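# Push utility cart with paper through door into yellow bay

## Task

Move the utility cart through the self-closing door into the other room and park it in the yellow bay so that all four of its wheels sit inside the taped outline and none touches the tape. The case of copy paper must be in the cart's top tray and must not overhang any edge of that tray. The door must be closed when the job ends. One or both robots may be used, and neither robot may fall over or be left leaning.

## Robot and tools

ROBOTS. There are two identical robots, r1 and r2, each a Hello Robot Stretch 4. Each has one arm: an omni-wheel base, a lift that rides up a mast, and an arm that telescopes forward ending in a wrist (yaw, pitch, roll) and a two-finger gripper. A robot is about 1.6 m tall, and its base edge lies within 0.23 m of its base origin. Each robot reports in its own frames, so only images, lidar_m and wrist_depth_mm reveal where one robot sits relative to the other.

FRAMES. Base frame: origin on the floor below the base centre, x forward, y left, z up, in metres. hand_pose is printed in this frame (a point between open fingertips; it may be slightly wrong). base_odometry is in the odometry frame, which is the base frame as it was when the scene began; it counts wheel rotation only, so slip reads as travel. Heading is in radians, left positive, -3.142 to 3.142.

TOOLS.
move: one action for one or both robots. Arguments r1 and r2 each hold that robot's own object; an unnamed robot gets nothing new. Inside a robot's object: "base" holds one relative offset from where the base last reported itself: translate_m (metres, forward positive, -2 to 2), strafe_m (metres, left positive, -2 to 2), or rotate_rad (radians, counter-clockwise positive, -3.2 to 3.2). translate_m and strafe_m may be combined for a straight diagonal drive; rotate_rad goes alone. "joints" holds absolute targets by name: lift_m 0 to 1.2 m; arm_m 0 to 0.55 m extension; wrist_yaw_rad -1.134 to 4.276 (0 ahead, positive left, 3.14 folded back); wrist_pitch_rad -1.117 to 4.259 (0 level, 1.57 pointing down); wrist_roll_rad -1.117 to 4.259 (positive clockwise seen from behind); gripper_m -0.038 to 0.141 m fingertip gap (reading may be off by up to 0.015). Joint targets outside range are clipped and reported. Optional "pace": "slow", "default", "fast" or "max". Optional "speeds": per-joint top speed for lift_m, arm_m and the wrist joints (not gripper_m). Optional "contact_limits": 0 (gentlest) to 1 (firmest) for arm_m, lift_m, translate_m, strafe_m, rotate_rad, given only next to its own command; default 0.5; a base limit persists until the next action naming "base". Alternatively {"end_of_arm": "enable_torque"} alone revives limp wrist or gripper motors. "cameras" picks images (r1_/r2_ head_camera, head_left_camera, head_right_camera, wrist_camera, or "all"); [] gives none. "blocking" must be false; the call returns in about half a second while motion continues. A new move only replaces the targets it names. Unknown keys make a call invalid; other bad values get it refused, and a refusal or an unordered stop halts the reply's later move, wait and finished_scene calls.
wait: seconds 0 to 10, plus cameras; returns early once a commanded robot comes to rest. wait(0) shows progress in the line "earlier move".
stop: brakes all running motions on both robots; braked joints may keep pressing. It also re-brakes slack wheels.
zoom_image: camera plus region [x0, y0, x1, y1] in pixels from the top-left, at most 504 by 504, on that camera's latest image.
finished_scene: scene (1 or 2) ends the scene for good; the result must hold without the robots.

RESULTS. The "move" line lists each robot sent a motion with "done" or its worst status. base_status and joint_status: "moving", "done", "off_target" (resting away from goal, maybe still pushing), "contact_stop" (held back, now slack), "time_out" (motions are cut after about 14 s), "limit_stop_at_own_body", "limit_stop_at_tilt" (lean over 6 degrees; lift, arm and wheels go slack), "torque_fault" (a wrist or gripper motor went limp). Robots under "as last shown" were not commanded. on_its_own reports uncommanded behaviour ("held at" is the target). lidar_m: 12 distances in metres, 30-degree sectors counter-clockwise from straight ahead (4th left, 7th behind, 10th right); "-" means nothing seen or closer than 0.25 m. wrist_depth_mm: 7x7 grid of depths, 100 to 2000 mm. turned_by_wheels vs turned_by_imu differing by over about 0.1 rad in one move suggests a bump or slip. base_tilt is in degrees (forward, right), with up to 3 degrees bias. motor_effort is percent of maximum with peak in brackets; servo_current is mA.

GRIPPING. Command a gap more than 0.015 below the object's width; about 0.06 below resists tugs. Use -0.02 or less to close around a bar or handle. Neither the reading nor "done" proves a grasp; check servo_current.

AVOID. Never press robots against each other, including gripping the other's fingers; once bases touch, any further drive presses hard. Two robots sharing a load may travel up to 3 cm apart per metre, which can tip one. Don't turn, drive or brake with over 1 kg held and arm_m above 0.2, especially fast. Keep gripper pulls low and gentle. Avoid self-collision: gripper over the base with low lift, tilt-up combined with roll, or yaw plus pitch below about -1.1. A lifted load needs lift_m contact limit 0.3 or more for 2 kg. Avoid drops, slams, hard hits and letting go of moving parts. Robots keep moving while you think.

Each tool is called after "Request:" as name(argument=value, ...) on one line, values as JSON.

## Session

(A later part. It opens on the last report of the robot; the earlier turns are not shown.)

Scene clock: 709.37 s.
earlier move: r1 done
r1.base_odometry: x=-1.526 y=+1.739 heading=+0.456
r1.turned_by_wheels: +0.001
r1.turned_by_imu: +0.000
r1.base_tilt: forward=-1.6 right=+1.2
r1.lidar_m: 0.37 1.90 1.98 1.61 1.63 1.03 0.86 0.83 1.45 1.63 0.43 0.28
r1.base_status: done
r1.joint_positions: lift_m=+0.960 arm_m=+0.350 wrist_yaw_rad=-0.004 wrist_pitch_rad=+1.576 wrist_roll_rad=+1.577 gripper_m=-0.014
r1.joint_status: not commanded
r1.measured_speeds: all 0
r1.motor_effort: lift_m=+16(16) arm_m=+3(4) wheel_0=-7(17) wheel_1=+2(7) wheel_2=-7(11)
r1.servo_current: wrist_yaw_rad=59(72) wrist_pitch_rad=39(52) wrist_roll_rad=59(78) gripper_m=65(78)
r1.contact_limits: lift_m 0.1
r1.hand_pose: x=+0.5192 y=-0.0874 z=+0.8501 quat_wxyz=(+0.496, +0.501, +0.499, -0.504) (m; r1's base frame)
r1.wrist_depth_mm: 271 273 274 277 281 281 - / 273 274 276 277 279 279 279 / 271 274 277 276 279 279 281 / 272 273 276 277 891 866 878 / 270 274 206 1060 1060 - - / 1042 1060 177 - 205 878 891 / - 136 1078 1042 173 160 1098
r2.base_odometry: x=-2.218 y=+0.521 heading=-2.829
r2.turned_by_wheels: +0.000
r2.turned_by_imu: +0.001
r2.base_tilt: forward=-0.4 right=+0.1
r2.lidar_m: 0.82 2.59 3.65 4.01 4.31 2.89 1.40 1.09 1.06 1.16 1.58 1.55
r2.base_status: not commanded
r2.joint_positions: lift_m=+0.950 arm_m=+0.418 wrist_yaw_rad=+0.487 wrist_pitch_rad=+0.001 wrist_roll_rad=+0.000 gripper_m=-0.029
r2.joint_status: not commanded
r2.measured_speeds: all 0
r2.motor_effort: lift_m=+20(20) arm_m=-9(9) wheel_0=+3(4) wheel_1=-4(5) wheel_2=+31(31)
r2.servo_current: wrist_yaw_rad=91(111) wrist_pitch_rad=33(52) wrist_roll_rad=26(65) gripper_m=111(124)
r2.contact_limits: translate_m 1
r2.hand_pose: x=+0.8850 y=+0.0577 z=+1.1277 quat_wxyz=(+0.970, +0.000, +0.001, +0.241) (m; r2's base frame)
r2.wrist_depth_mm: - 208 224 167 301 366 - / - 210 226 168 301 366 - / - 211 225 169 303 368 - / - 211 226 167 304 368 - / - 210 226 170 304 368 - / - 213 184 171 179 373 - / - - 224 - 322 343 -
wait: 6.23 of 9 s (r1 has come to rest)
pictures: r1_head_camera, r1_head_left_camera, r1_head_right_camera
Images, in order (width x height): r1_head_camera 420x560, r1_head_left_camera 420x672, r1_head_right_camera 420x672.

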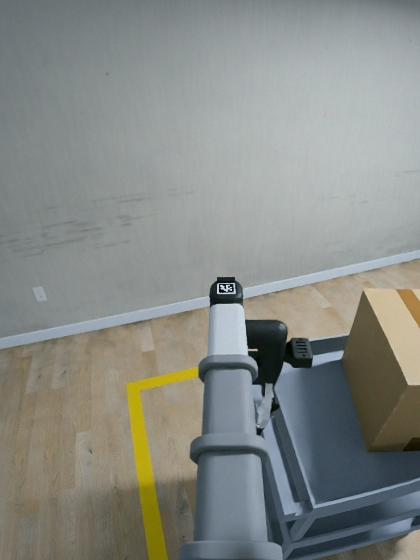

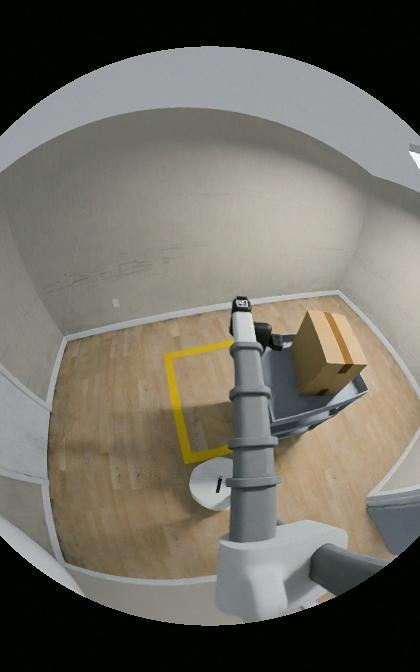

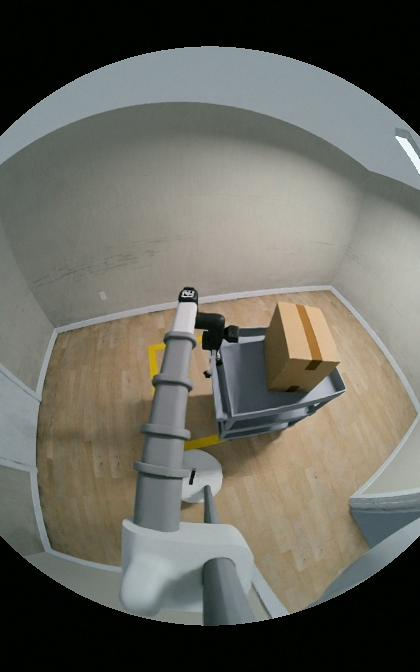

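Request:
move(blocking=false, cameras=[], r1={"base":{"translate_m":0.08,"strafe_m":0.27},"pace":"slow"})

Request:
wait(seconds=9, cameras=["r1_head_camera","r1_head_right_camera","r1_head_left_camera","r1_wrist_camera"])

Scene clock: 718.90 s.
move: r1 moving
r1.base_odometry: x=-1.528 y=+1.752 heading=+0.455
r1.turned_by_wheels: -0.002
r1.turned_by_imu: -0.002
r1.base_tilt: forward=-1.6 right=+1.3
r1.lidar_m: 0.56 1.91 1.99 1.62 1.62 1.03 0.86 0.86 1.50 1.64 0.44 0.29
r1.base_status: translate_m moving; strafe_m moving
r1.joint_positions: lift_m=+0.960 arm_m=+0.350 wrist_yaw_rad=-0.004 wrist_pitch_rad=+1.576 wrist_roll_rad=+1.577 gripper_m=-0.014
r1.joint_status: not commanded
r1.measured_speeds: translate_m=+0.014 strafe_m=+0.047 rotate_rad=+0.000 lift_m=+0.000 arm_m=+0.000 wrist_yaw_rad=+0.000 wrist_pitch_rad=+0.000 wrist_roll_rad=+0.000
r1.motor_effort: lift_m=+16(16) arm_m=+4(4) wheel_0=-13(13) wheel_1=+3(6) wheel_2=-10(10)
r1.servo_current: wrist_yaw_rad=72(72) wrist_pitch_rad=39(52) wrist_roll_rad=59(78) gripper_m=72(72)
r1.contact_limits: lift_m 0.1
r1.hand_pose: x=+0.5192 y=-0.0874 z=+0.8501 quat_wxyz=(+0.496, +0.501, +0.499, -0.504) (m; r1's base frame)
r1.wrist_depth_mm: 274 276 276 278 281 282 - / 273 274 276 278 279 282 283 / 274 274 277 279 279 279 283 / 272 274 277 276 1025 878 854 / 272 1042 206 1060 - - - / 1060 1042 175 - 198 866 866 / - 135 1042 1060 172 144 1078
r2: as last shown
r2.turned_by_imu: +0.000
r2.lidar_m: 0.82 2.59 3.66 3.98 4.30 2.89 1.37 1.10 1.08 1.18 1.57 1.54
r2.servo_current: wrist_yaw_rad=85(111) wrist_pitch_rad=39(46) wrist_roll_rad=39(52) gripper_m=111(117)
r2.contact_limits: translate_m 1
r2.wrist_depth_mm: - 209 224 167 301 366 - / - 209 224 168 301 368 - / - 210 225 169 301 366 - / - 211 225 167 303 368 - / - 211 226 171 304 368 - / - 213 183 171 179 373 - / - - 223 - 324 342 -
pictures: none
No camera images: "cameras" was empty.

Scene clock: 722.47 s.
earlier move: r1 done
r1.base_odometry: x=-1.573 y=+2.017 heading=+0.455
r1.turned_by_wheels: +0.000
r1.turned_by_imu: -0.001
r1.base_tilt: forward=-1.6 right=+1.3
r1.lidar_m: 0.35 1.77 1.73 1.40 1.39 1.21 1.02 0.99 1.78 1.92 0.38 0.30
r1.base_status: done
r1.joint_positions: lift_m=+0.960 arm_m=+0.350 wrist_yaw_rad=-0.004 wrist_pitch_rad=+1.569 wrist_roll_rad=+1.577 gripper_m=-0.014
r1.joint_status: not commanded
r1.measured_speeds: all 0
r1.motor_effort: lift_m=+16(16) arm_m=+3(4) wheel_0=-12(15) wheel_1=+0(6) wheel_2=-4(11)
r1.servo_current: wrist_yaw_rad=39(78) wrist_pitch_rad=39(52) wrist_roll_rad=39(78) gripper_m=72(78)
r1.contact_limits: lift_m 0.1
r1.hand_pose: x=+0.5211 y=-0.0874 z=+0.8501 quat_wxyz=(+0.498, +0.503, +0.497, -0.502) (m; r1's base frame)
r1.wrist_depth_mm: 281 278 278 278 278 279 279 / 278 279 278 279 278 278 278 / 277 279 278 278 278 277 278 / 277 279 278 278 278 842 866 / 1060 1060 1060 1060 1042 854 - / - 169 176 - - 1078 854 / 1078 141 1060 1060 174 151 1042
r2.base_odometry: x=-2.218 y=+0.521 heading=-2.829
r2.turned_by_wheels: +0.000
r2.turned_by_imu: +0.001
r2.base_tilt: forward=-0.3 right=+0.2
r2.lidar_m: 0.81 2.60 3.67 4.02 4.28 2.89 1.38 1.05 1.06 1.19 1.55 1.54
r2.base_status: not commanded
r2.joint_positions: lift_m=+0.950 arm_m=+0.418 wrist_yaw_rad=+0.487 wrist_pitch_rad=+0.001 wrist_roll_rad=+0.000 gripper_m=-0.029
r2.joint_status: not commanded
r2.measured_speeds: all 0
r2.motor_effort: lift_m=+20(20) arm_m=-9(9) wheel_0=+3(4) wheel_1=-4(5) wheel_2=+31(31)
r2.servo_current: wrist_yaw_rad=104(111) wrist_pitch_rad=33(52) wrist_roll_rad=39(65) gripper_m=111(124)
r2.contact_limits: translate_m 1
r2.hand_pose: x=+0.8850 y=+0.0577 z=+1.1277 quat_wxyz=(+0.970, +0.000, +0.001, +0.241) (m; r2's base frame)
r2.wrist_depth_mm: - 208 224 167 303 366 - / - 209 225 168 303 364 - / - 211 225 169 304 366 - / - 210 226 167 303 368 - / - 211 228 171 304 370 - / - 213 183 171 180 373 - / - - 223 - 324 343 -
wait: 3.57 of 9 s (r1 has come to rest)
pictures: r1_head_camera, r1_head_left_camera, r1_head_right_camera, r1_wrist_camera
Images, in order (width x height): r1_head_camera 420x560, r1_head_left_camera 420x672, r1_head_right_camera 420x672, r1_wrist_camera 616x392.

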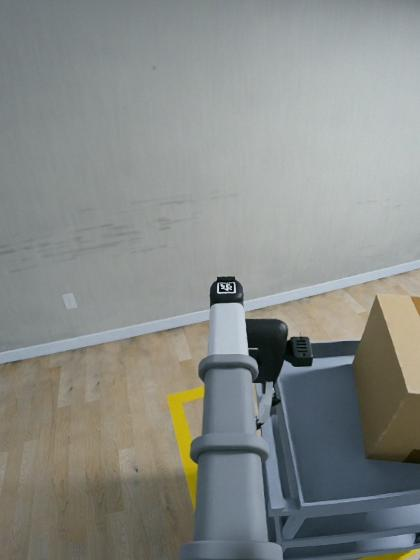

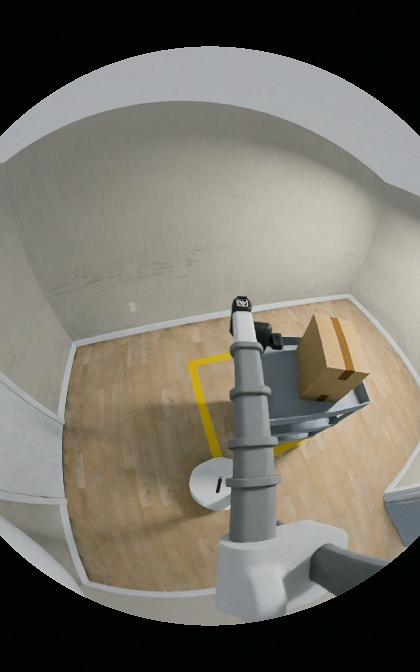

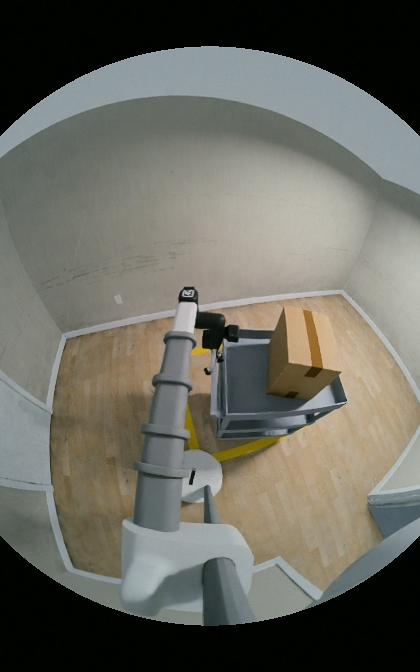

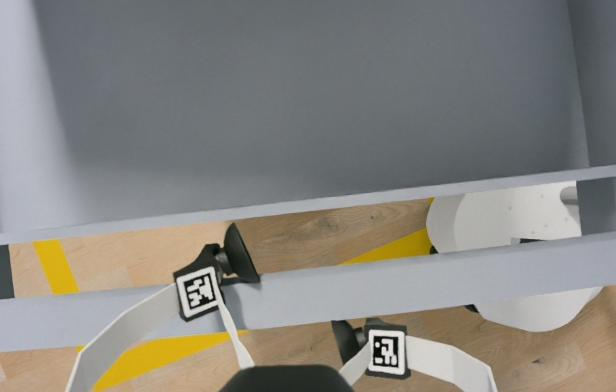

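Request:
move(blocking=false, cameras=[], r1={"base":{"translate_m":0.07,"strafe_m":0.07},"pace":"slow"})

Request:
wait(seconds=5, cameras=[])

Request:
move(blocking=false, cameras=[], r1={"joints":{"gripper_m":0.12}})

Request:
wait(seconds=3, cameras=[])

Request:
move(blocking=false, cameras=[], r1={"joints":{"lift_m":1.19}})

Request:
wait(seconds=4, cameras=[])

Request:
move(blocking=false, cameras=[], r1={"base":{"strafe_m":0.2},"joints":{"arm_m":0.1}})

Request:
wait(seconds=5, cameras=["r1_head_camera","r1_head_right_camera","r1_wrist_camera"])

Scene clock: 739.53 s.
move: r1 moving
r1.base_odometry: x=-1.569 y=+2.029 heading=+0.453
r1.turned_by_wheels: -0.002
r1.turned_by_imu: -0.002
r1.base_tilt: forward=-1.6 right=+1.3
r1.lidar_m: 0.39 1.75 1.69 1.41 1.38 1.24 1.03 1.02 1.79 1.96 0.39 0.28
r1.base_status: translate_m moving; strafe_m moving
r1.joint_positions: lift_m=+0.960 arm_m=+0.350 wrist_yaw_rad=-0.004 wrist_pitch_rad=+1.569 wrist_roll_rad=+1.577 gripper_m=-0.014
r1.joint_status: not commanded
r1.measured_speeds: translate_m=+0.035 strafe_m=+0.035 rotate_rad=+0.002 lift_m=+0.000 arm_m=+0.000 wrist_yaw_rad=+0.000 wrist_pitch_rad=+0.000 wrist_roll_rad=+0.000
r1.motor_effort: lift_m=+16(16) arm_m=-1(1) wheel_0=-15(16) wheel_1=+0(5) wheel_2=-13(13)
r1.servo_current: wrist_yaw_rad=39(59) wrist_pitch_rad=39(46) wrist_roll_rad=39(65) gripper_m=59(72)
r1.contact_limits: lift_m 0.1
r1.hand_pose: x=+0.5211 y=-0.0874 z=+0.8501 quat_wxyz=(+0.498, +0.503, +0.497, -0.502) (m; r1's base frame)
r1.wrist_depth_mm: 279 278 281 281 279 281 281 / 278 279 279 281 279 279 282 / 277 278 279 277 281 279 279 / 278 279 277 278 278 854 854 / 1060 1060 203 1060 1060 866 - / - 160 176 - 208 1060 854 / 1078 138 1060 1042 175 153 1060
r2: as last shown
r2.turned_by_imu: +0.000
r2.base_tilt: forward=-0.3 right=+0.1
r2.lidar_m: 0.83 2.62 3.66 4.02 4.31 2.88 1.38 1.08 1.07 1.17 1.58 1.55
r2.motor_effort: lift_m=+20(20) arm_m=-9(9) wheel_0=+3(4) wheel_1=-5(5) wheel_2=+31(31)
r2.servo_current: wrist_yaw_rad=98(111) wrist_pitch_rad=33(46) wrist_roll_rad=46(59) gripper_m=117(124)
r2.contact_limits: translate_m 1
r2.wrist_depth_mm: - 209 224 167 301 366 - / - 209 224 168 301 368 - / - 209 225 169 303 366 - / - 210 226 167 303 366 - / - 211 226 171 304 366 - / - 213 183 171 179 370 - / - - 223 - 320 342 -
pictures: none
No camera images: "cameras" was empty.

Scene clock: 741.27 s.
earlier move: r1 done
r1.base_odometry: x=-1.541 y=+2.110 heading=+0.454
r1.turned_by_wheels: +0.001
r1.turned_by_imu: +0.001
r1.base_tilt: forward=-1.6 right=+1.2
r1.lidar_m: 0.28 1.68 1.66 1.35 1.35 1.29 1.08 1.09 1.83 2.05 0.37 0.27
r1.base_status: done
r1.joint_positions: lift_m=+0.960 arm_m=+0.350 wrist_yaw_rad=-0.005 wrist_pitch_rad=+1.578 wrist_roll_rad=+1.577 gripper_m=-0.014
r1.joint_status: not commanded
r1.measured_speeds: all 0
r1.motor_effort: lift_m=+16(16) arm_m=+4(4) wheel_0=-4(16) wheel_1=+3(6) wheel_2=-8(13)
r1.servo_current: wrist_yaw_rad=52(72) wrist_pitch_rad=52(59) wrist_roll_rad=59(65) gripper_m=65(72)
r1.contact_limits: lift_m 0.1
r1.hand_pose: x=+0.5184 y=-0.0874 z=+0.8501 quat_wxyz=(+0.495, +0.501, +0.499, -0.505) (m; r1's base frame)
r1.wrist_depth_mm: 274 276 277 278 279 283 285 / 274 276 278 281 281 282 285 / 273 274 277 279 281 283 285 / 273 274 277 277 282 283 285 / 1042 1060 1060 1060 1060 866 866 / - - 176 - - 1078 1098 / 1042 1060 1060 1060 175 1078 1098
r2.base_odometry: x=-2.218 y=+0.521 heading=-2.829
r2.turned_by_wheels: +0.000
r2.turned_by_imu: +0.000
r2.base_tilt: forward=-0.4 right=+0.2
r2.lidar_m: 0.82 2.61 3.67 4.01 4.29 2.92 1.38 1.11 1.05 1.19 1.59 1.53
r2.base_status: not commanded
r2.joint_positions: lift_m=+0.950 arm_m=+0.418 wrist_yaw_rad=+0.487 wrist_pitch_rad=+0.001 wrist_roll_rad=+0.000 gripper_m=-0.029
r2.joint_status: not commanded
r2.measured_speeds: all 0
r2.motor_effort: lift_m=+20(20) arm_m=-9(9) wheel_0=+3(4) wheel_1=-4(5) wheel_2=+31(31)
r2.servo_current: wrist_yaw_rad=104(111) wrist_pitch_rad=46(52) wrist_roll_rad=39(59) gripper_m=111(124)
r2.contact_limits: translate_m 1
r2.hand_pose: x=+0.8850 y=+0.0577 z=+1.1277 quat_wxyz=(+0.970, +0.000, +0.001, +0.241) (m; r2's base frame)
r2.wrist_depth_mm: - 208 224 167 300 364 - / - 210 225 168 303 366 - / - 210 225 169 301 368 - / - 211 225 167 301 370 - / - 211 226 171 306 368 - / - 213 184 171 179 375 - / - - 223 - 324 343 -
wait: 1.73 of 5 s (r1 has come to rest)
pictures: none
No camera images: "cameras" was empty.

Scene clock: 741.77 s.
move: r1 moving
r1.base_odometry: x=-1.541 y=+2.110 heading=+0.454
r1.turned_by_wheels: +0.000
r1.turned_by_imu: +0.000
r1.base_tilt: forward=-1.6 right=+1.2
r1.lidar_m: 0.28 1.68 1.67 1.36 1.35 1.32 1.09 1.10 1.88 2.07 0.37 0.26
r1.base_status: not commanded
r1.joint_positions: lift_m=+0.960 arm_m=+0.350 wrist_yaw_rad=-0.006 wrist_pitch_rad=+1.579 wrist_roll_rad=+1.577 gripper_m=+0.009
r1.joint_status: gripper_m moving
r1.measured_speeds: translate_m=+0.000 strafe_m=+0.000 rotate_rad=+0.000 lift_m=+0.001 arm_m=+0.000 wrist_yaw_rad=-0.002 wrist_pitch_rad=+0.001 wrist_roll_rad=+0.000
r1.motor_effort: lift_m=+15(16) arm_m=+4(4) wheel_0=-4(5) wheel_1=+3(3) wheel_2=-8(8)
r1.servo_current: wrist_yaw_rad=52(78) wrist_pitch_rad=52(59) wrist_roll_rad=59(65) gripper_m=85(85)
r1.contact_limits: lift_m 0.1
r1.hand_pose: x=+0.5180 y=-0.0874 z=+0.8501 quat_wxyz=(+0.495, +0.501, +0.499, -0.505) (m; r1's base frame)
r1.wrist_depth_mm: 277 279 279 282 285 286 289 / 277 279 281 282 283 286 286 / 276 278 279 282 283 285 289 / 277 279 278 283 285 285 878 / 258 1060 1060 1060 1060 866 866 / - - 179 - - 1098 1078 / 1060 1060 1060 1078 174 1098 1098
r2: as last shown
r2.base_tilt: forward=-0.3 right=+0.2
r2.lidar_m: 0.80 2.60 3.65 3.99 4.32 2.89 1.35 1.09 1.06 1.19 1.57 1.54
r2.servo_current: wrist_yaw_rad=85(104) wrist_pitch_rad=39(39) wrist_roll_rad=59(59) gripper_m=104(117)
r2.contact_limits: translate_m 1
r2.wrist_depth_mm: - 208 224 167 301 368 - / - 208 225 168 303 368 - / - 210 226 170 303 366 - / - 211 226 167 304 368 - / - 212 226 171 306 370 - / - 213 183 171 180 373 - / - - 223 - 324 342 -
pictures: none
No camera images: "cameras" was empty.

Scene clock: 743.40 s.
earlier move: r1 done
r1.base_odometry: x=-1.541 y=+2.110 heading=+0.455
r1.turned_by_wheels: +0.000
r1.turned_by_imu: +0.000
r1.base_tilt: forward=-1.6 right=+1.2
r1.lidar_m: 0.28 1.68 1.66 1.35 1.34 1.34 1.09 1.10 1.87 2.06 0.36 0.26
r1.base_status: not commanded
r1.joint_positions: lift_m=+0.960 arm_m=+0.350 wrist_yaw_rad=-0.006 wrist_pitch_rad=+1.579 wrist_roll_rad=+1.577 gripper_m=+0.120
r1.joint_status: all done
r1.measured_speeds: all 0
r1.motor_effort: lift_m=+13(16) arm_m=+4(4) wheel_0=-4(5) wheel_1=+2(3) wheel_2=-7(8)
r1.servo_current: wrist_yaw_rad=52(78) wrist_pitch_rad=52(59) wrist_roll_rad=52(72) gripper_m=46(104)
r1.contact_limits: lift_m 0.1
r1.hand_pose: x=+0.5180 y=-0.0874 z=+0.8503 quat_wxyz=(+0.495, +0.501, +0.499, -0.505) (m; r1's base frame)
r1.wrist_depth_mm: 277 281 282 283 285 286 289 / 278 281 281 283 283 286 287 / 277 281 282 283 285 286 289 / 278 279 282 282 285 286 289 / 256 1078 1060 1078 1078 866 866 / - - 174 175 - 1078 1098 / 1042 1042 1060 1060 177 1060 1078
r2.base_odometry: x=-2.218 y=+0.521 heading=-2.829
r2.turned_by_wheels: +0.000
r2.turned_by_imu: +0.000
r2.base_tilt: forward=-0.3 right=+0.2
r2.lidar_m: 0.81 2.60 3.66 4.02 4.32 2.86 1.37 1.09 1.07 1.17 1.58 1.53
r2.base_status: not commanded
r2.joint_positions: lift_m=+0.950 arm_m=+0.418 wrist_yaw_rad=+0.487 wrist_pitch_rad=+0.001 wrist_roll_rad=+0.000 gripper_m=-0.029
r2.joint_status: not commanded
r2.measured_speeds: all 0
r2.motor_effort: lift_m=+20(20) arm_m=-9(9) wheel_0=+3(4) wheel_1=-4(5) wheel_2=+31(31)
r2.servo_current: wrist_yaw_rad=98(104) wrist_pitch_rad=39(46) wrist_roll_rad=46(59) gripper_m=117(117)
r2.contact_limits: translate_m 1
r2.hand_pose: x=+0.8850 y=+0.0577 z=+1.1277 quat_wxyz=(+0.970, +0.000, +0.001, +0.241) (m; r2's base frame)
r2.wrist_depth_mm: - 208 224 167 298 366 - / - 209 225 168 303 366 - / - 210 225 169 303 366 - / - 210 227 167 303 366 - / - 211 227 170 304 368 - / - 213 183 171 180 373 - / - - 224 - 324 342 -
wait: 1.63 of 3 s (r1 has come to rest)
pictures: none
No camera images: "cameras" was empty.

Scene clock: 743.90 s.
move: r1 moving
r1.base_odometry: x=-1.541 y=+2.110 heading=+0.455
r1.turned_by_wheels: +0.000
r1.turned_by_imu: +0.000
r1.base_tilt: forward=-1.7 right=+1.2
r1.lidar_m: 0.25 1.66 1.66 1.36 1.35 1.33 1.08 1.09 1.85 2.07 0.37 0.27
r1.base_status: not commanded
r1.joint_positions: lift_m=+0.998 arm_m=+0.350 wrist_yaw_rad=-0.005 wrist_pitch_rad=+1.578 wrist_roll_rad=+1.575 gripper_m=+0.120
r1.joint_status: lift_m moving
r1.measured_speeds: translate_m=+0.003 strafe_m=+0.001 rotate_rad=+0.003 lift_m=+0.174 arm_m=+0.001 wrist_yaw_rad=+0.029 wrist_pitch_rad=-0.026 wrist_roll_rad=-0.058
r1.motor_effort: lift_m=+27(33) arm_m=+3(4) wheel_0=-4(5) wheel_1=+2(3) wheel_2=-5(7)
r1.servo_current: wrist_yaw_rad=52(78) wrist_pitch_rad=59(65) wrist_roll_rad=52(65) gripper_m=39(46)
r1.hand_pose: x=+0.5184 y=-0.0874 z=+0.8877 quat_wxyz=(+0.496, +0.500, +0.500, -0.504) (m; r1's base frame)
r1.wrist_depth_mm: 307 310 312 314 317 317 320 / 306 310 312 314 315 319 320 / 307 310 312 314 317 317 319 / 307 310 314 315 317 317 319 / 281 1078 1098 1098 1098 891 904 / - - 190 - 187 917 1118 / 1078 1078 1078 143 1078 1098 1138
r2: as last shown
r2.base_tilt: forward=-0.4 right=+0.1
r2.lidar_m: 0.81 2.59 3.68 4.01 4.26 2.91 1.39 1.07 1.08 1.21 1.60 1.55
r2.motor_effort: lift_m=+20(20) arm_m=-9(9) wheel_0=+4(4) wheel_1=-4(5) wheel_2=+31(31)
r2.servo_current: wrist_yaw_rad=104(104) wrist_pitch_rad=33(46) wrist_roll_rad=52(65) gripper_m=117(117)
r2.contact_limits: translate_m 1
r2.wrist_depth_mm: - 210 224 167 300 366 - / - 210 225 168 301 366 - / - 210 224 170 301 368 - / - 211 226 167 303 368 - / - 211 227 170 303 370 - / - 213 184 172 179 373 - / - - 223 - 324 343 -
pictures: none
No camera images: "cameras" was empty.

Scene clock: 745.43 s.
earlier move: r1 done
r1.base_odometry: x=-1.541 y=+2.110 heading=+0.455
r1.turned_by_wheels: +0.000
r1.turned_by_imu: +0.000
r1.base_tilt: forward=-1.6 right=+1.3
r1.lidar_m: 0.28 1.69 1.68 1.37 1.35 1.32 1.09 1.09 1.88 2.07 0.36 0.26
r1.base_status: not commanded
r1.joint_positions: lift_m=+1.190 arm_m=+0.350 wrist_yaw_rad=-0.002 wrist_pitch_rad=+1.572 wrist_roll_rad=+1.572 gripper_m=+0.120
r1.joint_status: all done
r1.measured_speeds: all 0
r1.motor_effort: lift_m=+24(33) arm_m=+4(4) wheel_0=-1(5) wheel_1=+1(3) wheel_2=-1(7)
r1.servo_current: wrist_yaw_rad=46(78) wrist_pitch_rad=39(65) wrist_roll_rad=46(65) gripper_m=46(52)
r1.hand_pose: x=+0.5204 y=-0.0874 z=+1.0794 quat_wxyz=(+0.499, +0.501, +0.499, -0.501) (m; r1's base frame)
r1.wrist_depth_mm: 1281 504 504 488 445 504 1281 / 1281 504 508 504 504 508 1308 / 1281 504 508 504 508 508 1308 / 1281 508 504 512 504 508 1308 / 1308 1281 1281 1281 1308 1078 1281 / 1281 216 1281 1281 212 1098 1308 / 1281 1308 1308 144 1308 1308 1281
r2.base_odometry: x=-2.218 y=+0.521 heading=-2.829
r2.turned_by_wheels: +0.000
r2.turned_by_imu: +0.000
r2.base_tilt: forward=-0.4 right=+0.2
r2.lidar_m: 0.82 2.62 3.65 4.03 4.30 2.89 1.34 1.10 1.07 1.19 1.59 1.55
r2.base_status: not commanded
r2.joint_positions: lift_m=+0.950 arm_m=+0.418 wrist_yaw_rad=+0.487 wrist_pitch_rad=+0.001 wrist_roll_rad=+0.000 gripper_m=-0.029
r2.joint_status: not commanded
r2.measured_speeds: all 0
r2.motor_effort: lift_m=+20(20) arm_m=-9(9) wheel_0=+3(4) wheel_1=-4(5) wheel_2=+31(31)
r2.servo_current: wrist_yaw_rad=98(111) wrist_pitch_rad=46(52) wrist_roll_rad=52(65) gripper_m=104(117)
r2.contact_limits: translate_m 1
r2.hand_pose: x=+0.8850 y=+0.0577 z=+1.1277 quat_wxyz=(+0.970, +0.000, +0.001, +0.241) (m; r2's base frame)
r2.wrist_depth_mm: - 208 224 167 300 368 - / - 209 226 168 301 366 - / - 211 225 170 304 364 - / - 211 227 167 301 368 - / - 211 227 171 304 368 - / - 212 183 171 179 370 - / - - 223 - 324 343 -
wait: 1.53 of 4 s (r1 has come to rest)
pictures: none
No camera images: "cameras" was empty.

Scene clock: 745.93 s.
move: r1 moving
r1.base_odometry: x=-1.557 y=+2.143 heading=+0.455
r1.turned_by_wheels: +0.000
r1.turned_by_imu: +0.000
r1.base_tilt: forward=-1.6 right=+1.3
r1.lidar_m: 0.40 1.66 1.64 1.33 1.32 1.34 1.11 1.10 1.89 2.09 0.37 0.28
r1.base_status: strafe_m moving
r1.joint_positions: lift_m=+1.190 arm_m=+0.299 wrist_yaw_rad=-0.002 wrist_pitch_rad=+1.572 wrist_roll_rad=+1.572 gripper_m=+0.120
r1.joint_status: arm_m moving
r1.measured_speeds: translate_m=+0.000 strafe_m=+0.140 rotate_rad=-0.001 lift_m=+0.000 arm_m=-0.195 wrist_yaw_rad=+0.000 wrist_pitch_rad=+0.000 wrist_roll_rad=+0.000
r1.motor_effort: lift_m=+24(24) arm_m=-5(7) wheel_0=-11(12) wheel_1=+5(10) wheel_2=+0(2)
r1.servo_current: wrist_yaw_rad=46(59) wrist_pitch_rad=39(46) wrist_roll_rad=46(65) gripper_m=39(52)
r1.hand_pose: x=+0.4696 y=-0.0874 z=+1.0794 quat_wxyz=(+0.499, +0.501, +0.499, -0.501) (m; r1's base frame)
r1.wrist_depth_mm: 1281 504 504 508 508 1281 1281 / 1281 504 508 504 500 1308 1281 / 1308 504 504 504 508 1308 1281 / 1281 1308 1308 1281 1138 1078 1281 / 1281 1308 1281 1281 1138 1078 1281 / 1308 216 1255 1308 212 1078 1281 / 1281 1281 1308 144 1308 1336 1308
r2: as last shown
r2.lidar_m: 0.80 2.61 3.67 4.02 4.30 2.88 1.39 1.09 1.07 1.20 1.57 1.54
r2.servo_current: wrist_yaw_rad=91(98) wrist_pitch_rad=46(46) wrist_roll_rad=46(59) gripper_m=111(117)
r2.contact_limits: translate_m 1
r2.wrist_depth_mm: - 208 224 167 301 366 - / - 208 225 168 300 364 - / - 210 226 169 303 366 - / - 210 226 168 303 366 - / - 211 227 170 304 368 - / - 213 183 171 179 370 - / - - 224 - 322 342 -
pictures: none
No camera images: "cameras" was empty.

Scene clock: 747.40 s.
earlier move: r1 done
r1.base_odometry: x=-1.629 y=+2.290 heading=+0.455
r1.turned_by_wheels: +0.000
r1.turned_by_imu: +0.001
r1.base_tilt: forward=-1.6 right=+1.3
r1.lidar_m: 1.63 1.62 1.44 1.16 1.17 1.36 1.16 1.15 1.32 0.94 0.37 0.36
r1.base_status: done
r1.joint_positions: lift_m=+1.190 arm_m=+0.100 wrist_yaw_rad=-0.002 wrist_pitch_rad=+1.572 wrist_roll_rad=+1.572 gripper_m=+0.120
r1.joint_status: all done
r1.measured_speeds: all 0
r1.motor_effort: lift_m=+24(24) arm_m=-4(7) wheel_0=-1(12) wheel_1=-2(10) wheel_2=+0(2)
r1.servo_current: wrist_yaw_rad=46(85) wrist_pitch_rad=46(46) wrist_roll_rad=59(72) gripper_m=46(52)
r1.hand_pose: x=+0.2704 y=-0.0874 z=+1.0794 quat_wxyz=(+0.499, +0.501, +0.499, -0.501) (m; r1's base frame)
r1.wrist_depth_mm: 500 496 504 1281 1308 1308 1336 / - - - 1281 1281 1336 1308 / 1308 1281 1281 1281 1281 1281 1281 / 1281 1281 1308 1281 1078 1281 1281 / 1281 1281 1281 1255 1098 1308 1336 / 1255 1281 1308 1308 212 1281 1308 / 1281 1281 1308 144 1281 1281 1308
r2.base_odometry: x=-2.218 y=+0.521 heading=-2.829
r2.turned_by_wheels: +0.000
r2.turned_by_imu: +0.000
r2.base_tilt: forward=-0.4 right=+0.1
r2.lidar_m: 0.83 2.61 3.66 4.00 4.30 2.90 1.36 1.08 1.07 1.19 1.57 1.55
r2.base_status: not commanded
r2.joint_positions: lift_m=+0.950 arm_m=+0.418 wrist_yaw_rad=+0.487 wrist_pitch_rad=+0.001 wrist_roll_rad=+0.000 gripper_m=-0.029
r2.joint_status: not commanded
r2.measured_speeds: all 0
r2.motor_effort: lift_m=+20(20) arm_m=-9(9) wheel_0=+3(4) wheel_1=-4(5) wheel_2=+31(31)
r2.servo_current: wrist_yaw_rad=104(111) wrist_pitch_rad=33(46) wrist_roll_rad=52(59) gripper_m=111(117)
r2.contact_limits: translate_m 1
r2.hand_pose: x=+0.8850 y=+0.0577 z=+1.1277 quat_wxyz=(+0.970, +0.000, +0.001, +0.241) (m; r2's base frame)
r2.wrist_depth_mm: - 208 224 167 301 366 - / - 209 225 168 300 366 - / - 210 225 170 301 368 - / - 210 226 167 303 368 - / - 211 226 170 304 370 - / - 213 183 171 179 370 - / - - 223 - 324 342 -
wait: 1.47 of 5 s (r1 has come to rest)
pictures: r1_head_camera, r1_head_right_camera, r1_wrist_camera
Images, in order (width x height): r1_head_camera 420x560, r1_head_right_camera 420x672, r1_wrist_camera 616x392.

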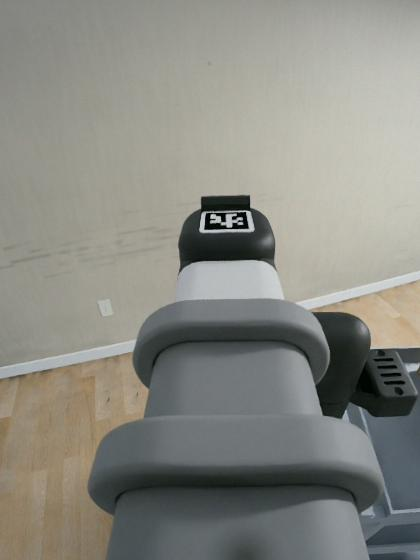

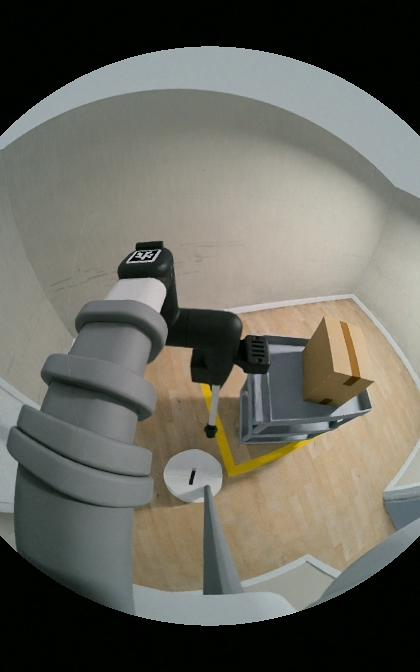

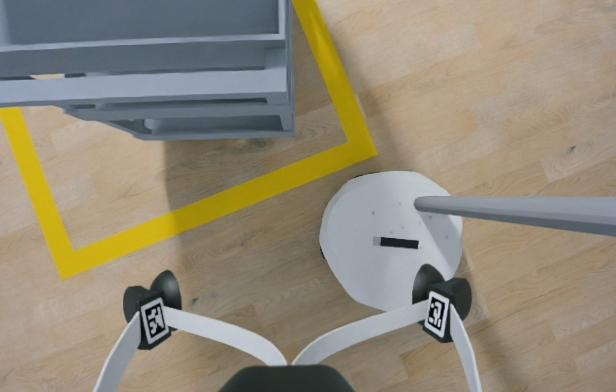

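Request:
move(blocking=false, cameras=[], r1={"base":{"translate_m":-0.5},"joints":{"arm_m":0.0}})

Request:
wait(seconds=5, cameras=[])

Request:
move(blocking=false, cameras=[], r1={"base":{"rotate_rad":0.283},"joints":{"wrist_pitch_rad":0,"wrist_roll_rad":0}})

Request:
wait(seconds=4, cameras=["r1_head_camera","r1_head_right_camera"])

Scene clock: 760.97 s.
move: r1 moving
r1.base_odometry: x=-1.657 y=+2.276 heading=+0.455
r1.turned_by_wheels: +0.000
r1.turned_by_imu: +0.000
r1.base_tilt: forward=-1.5 right=+1.3
r1.lidar_m: 1.64 1.66 1.41 1.16 1.16 1.35 1.14 1.12 1.29 2.13 0.43 0.33
r1.base_status: translate_m moving
r1.joint_positions: lift_m=+1.190 arm_m=+0.049 wrist_yaw_rad=-0.002 wrist_pitch_rad=+1.572 wrist_roll_rad=+1.572 gripper_m=+0.120
r1.joint_status: arm_m moving
r1.measured_speeds: translate_m=-0.122 strafe_m=+0.000 rotate_rad=+0.006 lift_m=+0.000 arm_m=-0.195 wrist_yaw_rad=+0.000 wrist_pitch_rad=+0.000 wrist_roll_rad=+0.000
r1.motor_effort: lift_m=+24(24) arm_m=-5(7) wheel_0=-8(8) wheel_1=-6(8) wheel_2=+9(9)
r1.servo_current: wrist_yaw_rad=78(78) wrist_pitch_rad=39(52) wrist_roll_rad=39(59) gripper_m=46(46)
r1.hand_pose: x=+0.2197 y=-0.0874 z=+1.0794 quat_wxyz=(+0.499, +0.501, +0.499, -0.501) (m; r1's base frame)
r1.wrist_depth_mm: 508 504 504 1281 1308 1281 1308 / 809 - 512 1308 1336 1308 1308 / 1308 1281 1308 1281 1281 1255 1281 / 1281 1308 1308 1308 1060 1281 1308 / 1308 1308 1281 1308 1078 1308 1308 / 1281 1281 1281 1281 213 1308 1281 / 1281 1255 1308 144 1308 1308 1281
r2: as last shown
r2.base_tilt: forward=-0.4 right=+0.2
r2.lidar_m: 0.83 2.59 3.66 3.98 4.34 2.87 1.33 1.06 1.08 1.20 1.57 1.53
r2.servo_current: wrist_yaw_rad=91(104) wrist_pitch_rad=39(46) wrist_roll_rad=46(52) gripper_m=117(117)
r2.contact_limits: translate_m 1
r2.wrist_depth_mm: - 209 224 167 301 366 - / - 210 226 168 300 366 - / - 211 225 169 303 368 - / - 210 225 167 304 366 - / - 211 226 170 304 368 - / - 213 183 171 179 370 - / - - 222 - 322 342 -
pictures: none
No camera images: "cameras" was empty.

Scene clock: 763.63 s.
earlier move: r1 done
r1.base_odometry: x=-2.078 y=+2.071 heading=+0.455
r1.turned_by_wheels: +0.000
r1.turned_by_imu: +0.000
r1.base_tilt: forward=-1.6 right=+1.2
r1.lidar_m: 1.05 2.08 1.22 1.04 1.03 0.83 0.67 0.68 0.78 1.96 1.08 0.78
r1.base_status: done
r1.joint_positions: lift_m=+1.190 arm_m=+0.000 wrist_yaw_rad=-0.002 wrist_pitch_rad=+1.572 wrist_roll_rad=+1.572 gripper_m=+0.120
r1.joint_status: all done
r1.measured_speeds: all 0
r1.motor_effort: lift_m=+24(24) arm_m=-4(8) wheel_0=-2(8) wheel_1=-2(8) wheel_2=+0(10)
r1.servo_current: wrist_yaw_rad=46(78) wrist_pitch_rad=39(52) wrist_roll_rad=39(65) gripper_m=46(52)
r1.hand_pose: x=+0.1705 y=-0.0874 z=+1.0794 quat_wxyz=(+0.499, +0.501, +0.499, -0.501) (m; r1's base frame)
r1.wrist_depth_mm: - 1281 1229 1281 1281 1281 - / - 1308 1281 1281 1308 1308 - / 1281 1281 1281 1281 1281 1281 1205 / 1308 1281 1281 1281 1098 1281 1205 / 1281 1281 1308 1098 1098 1281 366 / 1281 1281 1281 1308 212 1308 1308 / 1255 1281 1308 144 1281 1308 1281
r2.base_odometry: x=-2.218 y=+0.521 heading=-2.829
r2.turned_by_wheels: +0.000
r2.turned_by_imu: +0.000
r2.base_tilt: forward=-0.3 right=+0.2
r2.lidar_m: 0.82 2.64 3.66 4.02 4.29 2.86 1.39 1.07 1.07 1.20 1.58 1.54
r2.base_status: not commanded
r2.joint_positions: lift_m=+0.950 arm_m=+0.418 wrist_yaw_rad=+0.487 wrist_pitch_rad=+0.001 wrist_roll_rad=+0.000 gripper_m=-0.029
r2.joint_status: not commanded
r2.measured_speeds: all 0
r2.motor_effort: lift_m=+20(20) arm_m=-9(9) wheel_0=+3(4) wheel_1=-4(5) wheel_2=+31(31)
r2.servo_current: wrist_yaw_rad=91(104) wrist_pitch_rad=33(46) wrist_roll_rad=33(59) gripper_m=111(124)
r2.contact_limits: translate_m 1
r2.hand_pose: x=+0.8850 y=+0.0577 z=+1.1277 quat_wxyz=(+0.970, +0.000, +0.001, +0.241) (m; r2's base frame)
r2.wrist_depth_mm: - 208 224 167 300 364 - / - 209 225 167 303 366 - / - 211 225 169 303 368 - / - 210 226 167 304 368 - / - 211 227 171 304 368 - / - 213 183 171 180 370 - / - - 224 - 324 342 -
wait: 2.67 of 5 s (r1 has come to rest)
pictures: none
No camera images: "cameras" was empty.

Scene clock: 764.13 s.
move: r1 moving
r1.base_odometry: x=-2.078 y=+2.071 heading=+0.585
r1.turned_by_wheels: +0.130
r1.turned_by_imu: +0.131
r1.base_tilt: forward=-1.6 right=+1.3
r1.lidar_m: 2.08 1.89 1.13 1.03 1.05 0.75 0.65 0.65 0.87 1.96 0.95 0.80
r1.base_status: rotate_rad moving
r1.joint_positions: lift_m=+1.190 arm_m=+0.000 wrist_yaw_rad=-0.002 wrist_pitch_rad=+0.994 wrist_roll_rad=+0.988 gripper_m=+0.120
r1.joint_status: wrist_pitch_rad moving; wrist_roll_rad moving
r1.measured_speeds: translate_m=+0.001 strafe_m=+0.000 rotate_rad=+0.499 lift_m=+0.000 arm_m=+0.000 wrist_yaw_rad=+0.000 wrist_pitch_rad=-1.796 wrist_roll_rad=-1.819
r1.motor_effort: lift_m=+24(24) arm_m=-4(4) wheel_0=-7(8) wheel_1=-5(8) wheel_2=-6(7)
r1.servo_current: wrist_yaw_rad=39(65) wrist_pitch_rad=130(130) wrist_roll_rad=91(117) gripper_m=46(46)
r1.hand_pose: x=+0.3281 y=-0.0877 z=+1.1261 quat_wxyz=(+0.774, +0.417, +0.419, -0.227) (m; r1's base frame)
r1.wrist_depth_mm: - - 1921 - - 1281 1255 / - - 1808 1098 - 1308 1182 / - - 1756 1537 1366 1255 1182 / - 1983 1661 1499 1336 1205 1160 / - 1863 1576 1464 1308 1182 1098 / 1921 1756 1499 1366 1281 917 931 / 1863 1618 1537 144 1205 946 854
r2: as last shown
r2.base_tilt: forward=-0.4 right=+0.2
r2.lidar_m: 0.80 2.60 3.66 4.02 4.31 2.91 1.38 1.07 1.07 1.18 1.57 1.56
r2.motor_effort: lift_m=+20(20) arm_m=-9(9) wheel_0=+4(4) wheel_1=-4(5) wheel_2=+31(31)
r2.servo_current: wrist_yaw_rad=104(111) wrist_pitch_rad=39(46) wrist_roll_rad=59(59) gripper_m=117(124)
r2.contact_limits: translate_m 1
r2.wrist_depth_mm: - 208 225 167 300 368 - / - 208 225 168 303 366 - / - 210 226 169 303 364 - / - 211 226 167 304 366 - / - 210 227 170 304 370 - / - 213 184 171 180 370 - / - - 224 - 322 342 -
pictures: none
No camera images: "cameras" was empty.

Scene clock: 765.17 s.
earlier move: r1 done
r1.base_odometry: x=-2.078 y=+2.071 heading=+0.737
r1.turned_by_wheels: +0.152
r1.turned_by_imu: +0.153
r1.base_tilt: forward=-1.6 right=+1.3
r1.lidar_m: 2.08 1.56 1.08 1.01 1.02 0.73 0.68 0.70 0.98 2.50 0.86 0.82
r1.base_status: done
r1.joint_positions: lift_m=+1.190 arm_m=+0.000 wrist_yaw_rad=-0.002 wrist_pitch_rad=+0.007 wrist_roll_rad=+0.002 gripper_m=+0.120
r1.joint_status: all done
r1.measured_speeds: all 0
r1.motor_effort: lift_m=+24(24) arm_m=-4(4) wheel_0=-4(8) wheel_1=-4(8) wheel_2=-1(7)
r1.servo_current: wrist_yaw_rad=39(65) wrist_pitch_rad=52(163) wrist_roll_rad=52(117) gripper_m=39(52)
r1.hand_pose: x=+0.4592 y=-0.0880 z=+1.3657 quat_wxyz=(+1.000, +0.001, +0.004, -0.001) (m; r1's base frame)
r1.wrist_depth_mm: - - - - - - - / - - - - - - - / - - - - - - - / - - - - - - - / - - - - - - - / - 194 - - 190 - - / - 140 - 139 - - -
r2.base_odometry: x=-2.218 y=+0.521 heading=-2.829
r2.turned_by_wheels: +0.000
r2.turned_by_imu: +0.000
r2.base_tilt: forward=-0.4 right=+0.2
r2.lidar_m: 0.83 2.63 3.66 4.01 4.32 2.87 1.39 1.08 1.07 1.19 1.58 1.55
r2.base_status: not commanded
r2.joint_positions: lift_m=+0.950 arm_m=+0.418 wrist_yaw_rad=+0.487 wrist_pitch_rad=+0.001 wrist_roll_rad=+0.000 gripper_m=-0.029
r2.joint_status: not commanded
r2.measured_speeds: all 0
r2.motor_effort: lift_m=+20(20) arm_m=-9(9) wheel_0=+3(4) wheel_1=-4(5) wheel_2=+31(31)
r2.servo_current: wrist_yaw_rad=91(111) wrist_pitch_rad=39(46) wrist_roll_rad=46(59) gripper_m=111(124)
r2.contact_limits: translate_m 1
r2.hand_pose: x=+0.8850 y=+0.0577 z=+1.1277 quat_wxyz=(+0.970, +0.000, +0.001, +0.241) (m; r2's base frame)
r2.wrist_depth_mm: - 209 224 167 301 366 - / - 210 225 168 303 366 - / - 211 225 169 303 366 - / - 211 226 167 304 368 - / - 211 226 170 303 368 - / - 212 184 171 179 375 - / - - 223 - 320 342 -
wait: 1.03 of 4 s (r1 has come to rest)
pictures: r1_head_camera, r1_head_right_camera
Images, in order (width x height): r1_head_camera 420x560, r1_head_right_camera 420x672.

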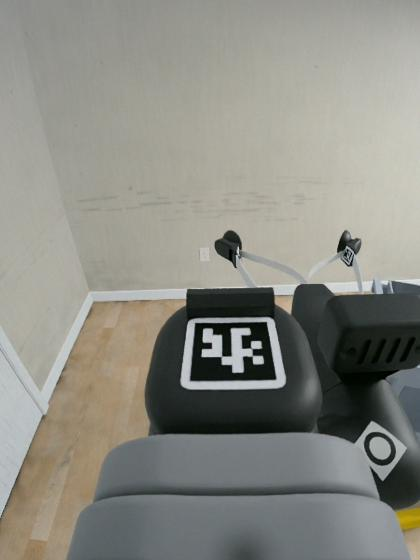

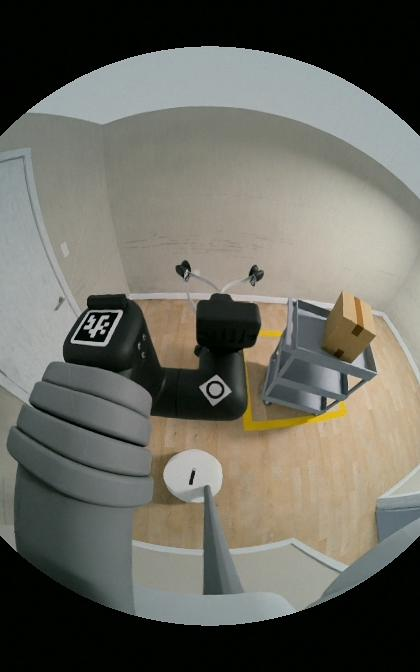

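Request:
zoom_image(camera="r1_head_right_camera", region=[235, 280, 395, 440])

Request:
move(blocking=false, cameras=[], r1={"base":{"translate_m":-0.12,"strafe_m":-0.85},"joints":{"lift_m":0.65,"gripper_m":0.13}})

Request:
wait(seconds=8, cameras=["r1_head_camera","r1_head_left_camera","r1_head_right_camera"])

Scaled by 3.150 from the camera's 420x672 image, which has a finer 600x960 frame.

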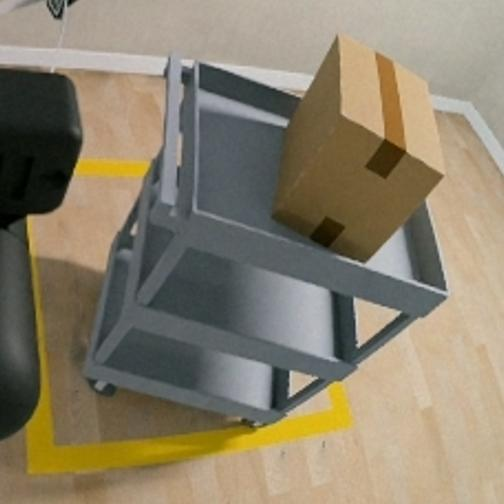

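Scene clock: 774.27 s.
move: r1 moving
r1.base_odometry: x=-2.059 y=+2.043 heading=+0.737
r1.turned_by_wheels: +0.000
r1.turned_by_imu: +0.000
r1.base_tilt: forward=-1.6 right=+1.3
r1.lidar_m: 2.09 1.59 1.09 1.06 1.01 0.72 0.67 0.70 0.98 2.45 0.85 0.78
r1.base_status: translate_m moving; strafe_m moving
r1.joint_positions: lift_m=+1.152 arm_m=+0.000 wrist_yaw_rad=-0.002 wrist_pitch_rad=+0.007 wrist_roll_rad=+0.002 gripper_m=+0.129
r1.joint_status: lift_m moving; gripper_m moving
r1.measured_speeds: translate_m=-0.018 strafe_m=-0.129 rotate_rad=-0.004 lift_m=-0.146 arm_m=+0.000 wrist_yaw_rad=+0.000 wrist_pitch_rad=+0.000 wrist_roll_rad=+0.000
r1.motor_effort: lift_m=+11(22) arm_m=-4(4) wheel_0=+9(10) wheel_1=-8(10) wheel_2=+2(4)
r1.servo_current: wrist_yaw_rad=39(65) wrist_pitch_rad=52(52) wrist_roll_rad=46(52) gripper_m=65(85)
r1.hand_pose: x=+0.4592 y=-0.0880 z=+1.3287 quat_wxyz=(+1.000, +0.001, +0.003, -0.001) (m; r1's base frame)
r1.wrist_depth_mm: - - - - - - - / - - - - - - - / - - - - - - - / - - - - - - - / - - - - - - - / - 195 - - 189 187 - / - - - 141 - - -
r2: as last shown
r2.lidar_m: 0.83 2.62 3.67 4.01 4.30 2.87 1.41 1.10 1.05 1.18 1.56 1.54
r2.servo_current: wrist_yaw_rad=98(104) wrist_pitch_rad=46(52) wrist_roll_rad=46(59) gripper_m=111(117)
r2.contact_limits: translate_m 1
r2.wrist_depth_mm: - 209 224 167 301 366 - / - 209 224 168 303 366 - / - 211 226 169 300 366 - / - 211 226 167 304 368 - / - 211 227 170 306 370 - / - 213 183 171 179 370 - / - - 223 - 324 343 -
pictures: none
No camera images: "cameras" was empty.

Scene clock: 778.03 s.
earlier move: r1 done
r1.base_odometry: x=-1.595 y=+1.361 heading=+0.737
r1.turned_by_wheels: +0.000
r1.turned_by_imu: -0.005
r1.base_tilt: forward=-1.6 right=+1.3
r1.lidar_m: 0.59 0.73 1.96 1.88 0.82 0.57 0.53 1.52 1.14 1.97 2.94 0.59
r1.base_status: done
r1.joint_positions: lift_m=+0.650 arm_m=+0.000 wrist_yaw_rad=-0.002 wrist_pitch_rad=+0.007 wrist_roll_rad=+0.002 gripper_m=+0.130
r1.joint_status: all done
r1.measured_speeds: all 0
r1.motor_effort: lift_m=+13(22) arm_m=-4(4) wheel_0=+2(11) wheel_1=-1(11) wheel_2=+2(6)
r1.servo_current: wrist_yaw_rad=39(65) wrist_pitch_rad=52(59) wrist_roll_rad=39(78) gripper_m=46(85)
r1.hand_pose: x=+0.4592 y=-0.0880 z=+0.8267 quat_wxyz=(+1.000, +0.001, +0.003, -0.001) (m; r1's base frame)
r1.wrist_depth_mm: - - - - - - - / - - 512 473 - - - / - - 512 480 - - - / - - 521 477 683 - - / - - - - - 343 - / 525 204 427 - 359 197 - / 535 842 917 142 - 750 1863
r2.base_odometry: x=-2.218 y=+0.521 heading=-2.829
r2.turned_by_wheels: +0.000
r2.turned_by_imu: +0.001
r2.base_tilt: forward=-0.3 right=+0.1
r2.lidar_m: 0.83 2.61 3.67 4.01 4.29 2.89 1.37 1.08 1.08 1.18 1.55 1.55
r2.base_status: not commanded
r2.joint_positions: lift_m=+0.950 arm_m=+0.418 wrist_yaw_rad=+0.487 wrist_pitch_rad=+0.001 wrist_roll_rad=+0.000 gripper_m=-0.029
r2.joint_status: not commanded
r2.measured_speeds: all 0
r2.motor_effort: lift_m=+20(20) arm_m=-9(9) wheel_0=+4(4) wheel_1=-4(5) wheel_2=+31(31)
r2.servo_current: wrist_yaw_rad=91(117) wrist_pitch_rad=33(52) wrist_roll_rad=46(59) gripper_m=111(124)
r2.contact_limits: translate_m 1
r2.hand_pose: x=+0.8850 y=+0.0577 z=+1.1277 quat_wxyz=(+0.970, +0.000, +0.001, +0.241) (m; r2's base frame)
r2.wrist_depth_mm: - 208 224 167 303 366 - / - 209 224 168 301 368 - / - 210 225 169 304 366 - / - 211 226 167 304 366 - / - 211 226 171 303 370 - / - 213 183 171 179 370 - / - - 222 - 324 342 -
wait: 3.77 of 8 s (r1 has come to rest)
pictures: r1_head_camera, r1_head_left_camera, r1_head_right_camera
Images, in order (width x height): r1_head_camera 420x560, r1_head_left_camera 420x672, r1_head_right_camera 420x672.

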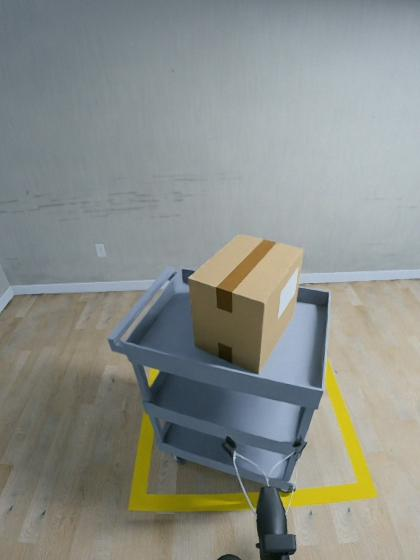

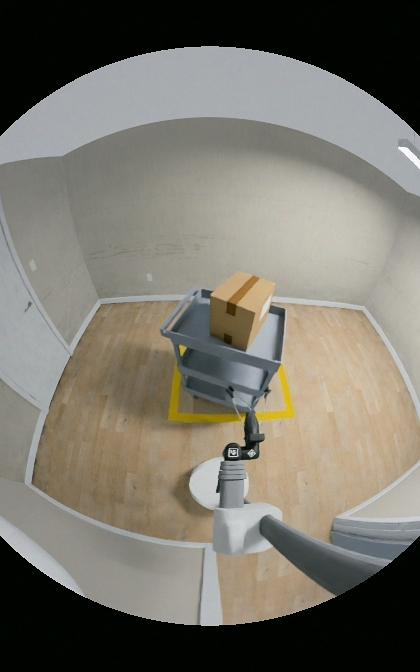

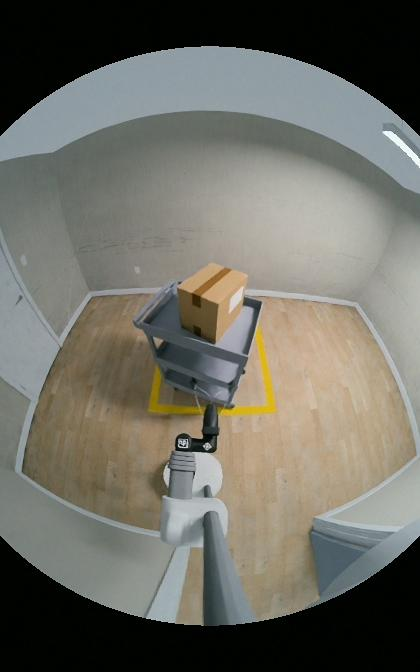

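Request:
move(blocking=false, cameras=[], r1={"base":{"translate_m":0.26},"pace":"slow"})

Request:
wait(seconds=6, cameras=["r1_head_camera","r1_head_left_camera","r1_head_right_camera"])

Scene clock: 782.47 s.
move: r1 moving
r1.base_odometry: x=-1.586 y=+1.369 heading=+0.737
r1.turned_by_wheels: +0.000
r1.turned_by_imu: +0.000
r1.base_tilt: forward=-1.6 right=+1.3
r1.lidar_m: 0.58 0.72 1.97 1.86 0.82 0.56 0.52 1.50 1.14 1.99 2.94 0.59
r1.base_status: translate_m moving
r1.joint_positions: lift_m=+0.650 arm_m=+0.000 wrist_yaw_rad=-0.002 wrist_pitch_rad=+0.007 wrist_roll_rad=+0.002 gripper_m=+0.130
r1.joint_status: not commanded
r1.measured_speeds: translate_m=+0.048 strafe_m=+0.000 rotate_rad=+0.000 lift_m=+0.000 arm_m=+0.000 wrist_yaw_rad=+0.000 wrist_pitch_rad=+0.000 wrist_roll_rad=+0.000
r1.motor_effort: lift_m=+13(13) arm_m=-4(4) wheel_0=+6(7) wheel_1=+5(6) wheel_2=-6(6)
r1.servo_current: wrist_yaw_rad=39(65) wrist_pitch_rad=52(52) wrist_roll_rad=46(59) gripper_m=39(46)
r1.hand_pose: x=+0.4592 y=-0.0880 z=+0.8267 quat_wxyz=(+1.000, +0.001, +0.003, -0.001) (m; r1's base frame)
r1.wrist_depth_mm: - - - 512 - - - / - - 496 462 - - - / - - 504 469 - - - / - - 504 466 661 - - / - - - - - - - / 517 203 402 - 349 198 - / 517 798 - 141 - 750 1863
r2: as last shown
r2.turned_by_imu: +0.000
r2.base_tilt: forward=-0.4 right=+0.1
r2.lidar_m: 0.81 2.63 3.67 3.99 4.31 2.91 1.34 1.08 1.06 1.18 1.55 1.55
r2.motor_effort: lift_m=+20(20) arm_m=-9(9) wheel_0=+3(4) wheel_1=-4(5) wheel_2=+31(31)
r2.servo_current: wrist_yaw_rad=91(104) wrist_pitch_rad=33(46) wrist_roll_rad=52(52) gripper_m=117(124)
r2.contact_limits: translate_m 1
r2.wrist_depth_mm: - 208 224 167 301 366 - / - 209 224 168 303 366 - / - 210 226 169 301 368 - / - 210 226 168 303 368 - / - 211 226 171 304 370 - / - 213 183 171 180 368 - / - - 223 - 322 343 -
pictures: none
No camera images: "cameras" was empty.

Scene clock: 785.87 s.
earlier move: r1 done
r1.base_odometry: x=-1.403 y=+1.535 heading=+0.737
r1.turned_by_wheels: +0.000
r1.turned_by_imu: -0.001
r1.base_tilt: forward=-1.6 right=+1.3
r1.lidar_m: 0.47 0.52 1.95 1.85 1.19 0.85 0.76 1.40 1.27 2.83 2.92 0.47
r1.base_status: done
r1.joint_positions: lift_m=+0.650 arm_m=+0.000 wrist_yaw_rad=-0.003 wrist_pitch_rad=+0.007 wrist_roll_rad=+0.002 gripper_m=+0.130
r1.joint_status: not commanded
r1.measured_speeds: all 0
r1.motor_effort: lift_m=+13(13) arm_m=+5(5) wheel_0=+5(9) wheel_1=+2(6) wheel_2=-4(11)
r1.servo_current: wrist_yaw_rad=52(65) wrist_pitch_rad=46(59) wrist_roll_rad=39(65) gripper_m=46(52)
r1.hand_pose: x=+0.4589 y=-0.0884 z=+0.8268 quat_wxyz=(+1.000, +0.001, +0.003, -0.002) (m; r1's base frame)
r1.wrist_depth_mm: - 362 329 334 - - - / - 364 330 359 - - - / - 364 332 357 - - - / - 368 334 353 654 - - / - - - - - - - / - 194 - - 189 196 229 / - 260 257 147 244 245 231
r2.base_odometry: x=-2.218 y=+0.521 heading=-2.829
r2.turned_by_wheels: +0.000
r2.turned_by_imu: +0.000
r2.base_tilt: forward=-0.4 right=+0.1
r2.lidar_m: 0.81 2.63 3.68 4.00 4.32 2.87 1.38 1.10 1.05 1.19 1.56 1.53
r2.base_status: not commanded
r2.joint_positions: lift_m=+0.950 arm_m=+0.418 wrist_yaw_rad=+0.487 wrist_pitch_rad=+0.001 wrist_roll_rad=+0.000 gripper_m=-0.029
r2.joint_status: not commanded
r2.measured_speeds: all 0
r2.motor_effort: lift_m=+20(20) arm_m=-9(9) wheel_0=+3(4) wheel_1=-5(5) wheel_2=+31(31)
r2.servo_current: wrist_yaw_rad=91(111) wrist_pitch_rad=39(52) wrist_roll_rad=39(65) gripper_m=111(124)
r2.contact_limits: translate_m 1
r2.hand_pose: x=+0.8850 y=+0.0577 z=+1.1277 quat_wxyz=(+0.970, +0.000, +0.001, +0.241) (m; r2's base frame)
r2.wrist_depth_mm: - 208 224 167 300 366 - / - 209 225 167 301 364 - / - 210 225 169 303 368 - / - 211 226 167 303 368 - / - 211 227 171 304 370 - / - 213 183 171 179 375 - / - - 223 - 322 342 -
wait: 3.40 of 6 s (r1 has come to rest)
pictures: r1_head_camera, r1_head_left_camera, r1_head_right_camera
Images, in order (width x height): r1_head_camera 420x560, r1_head_left_camera 420x672, r1_head_right_camera 420x672.

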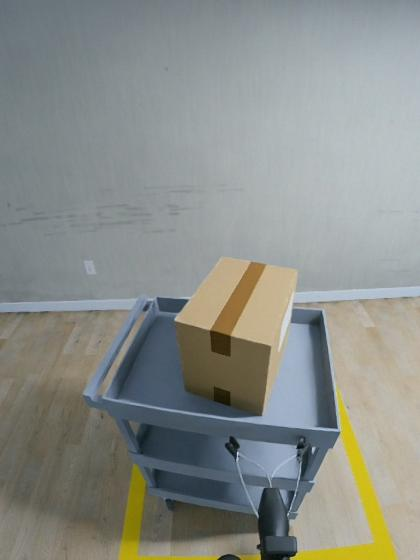

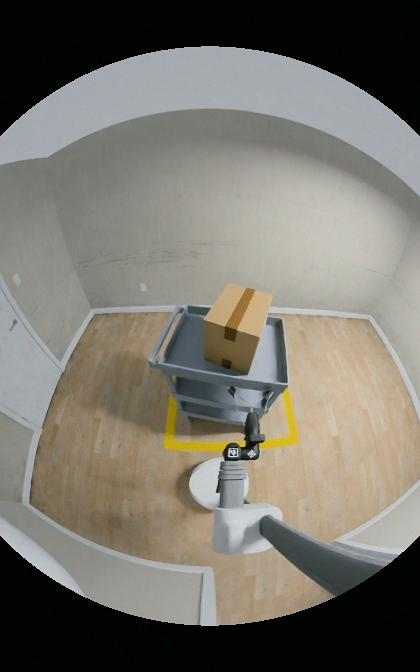

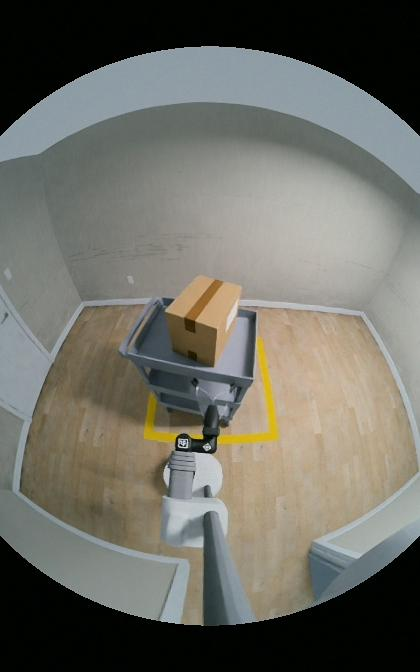

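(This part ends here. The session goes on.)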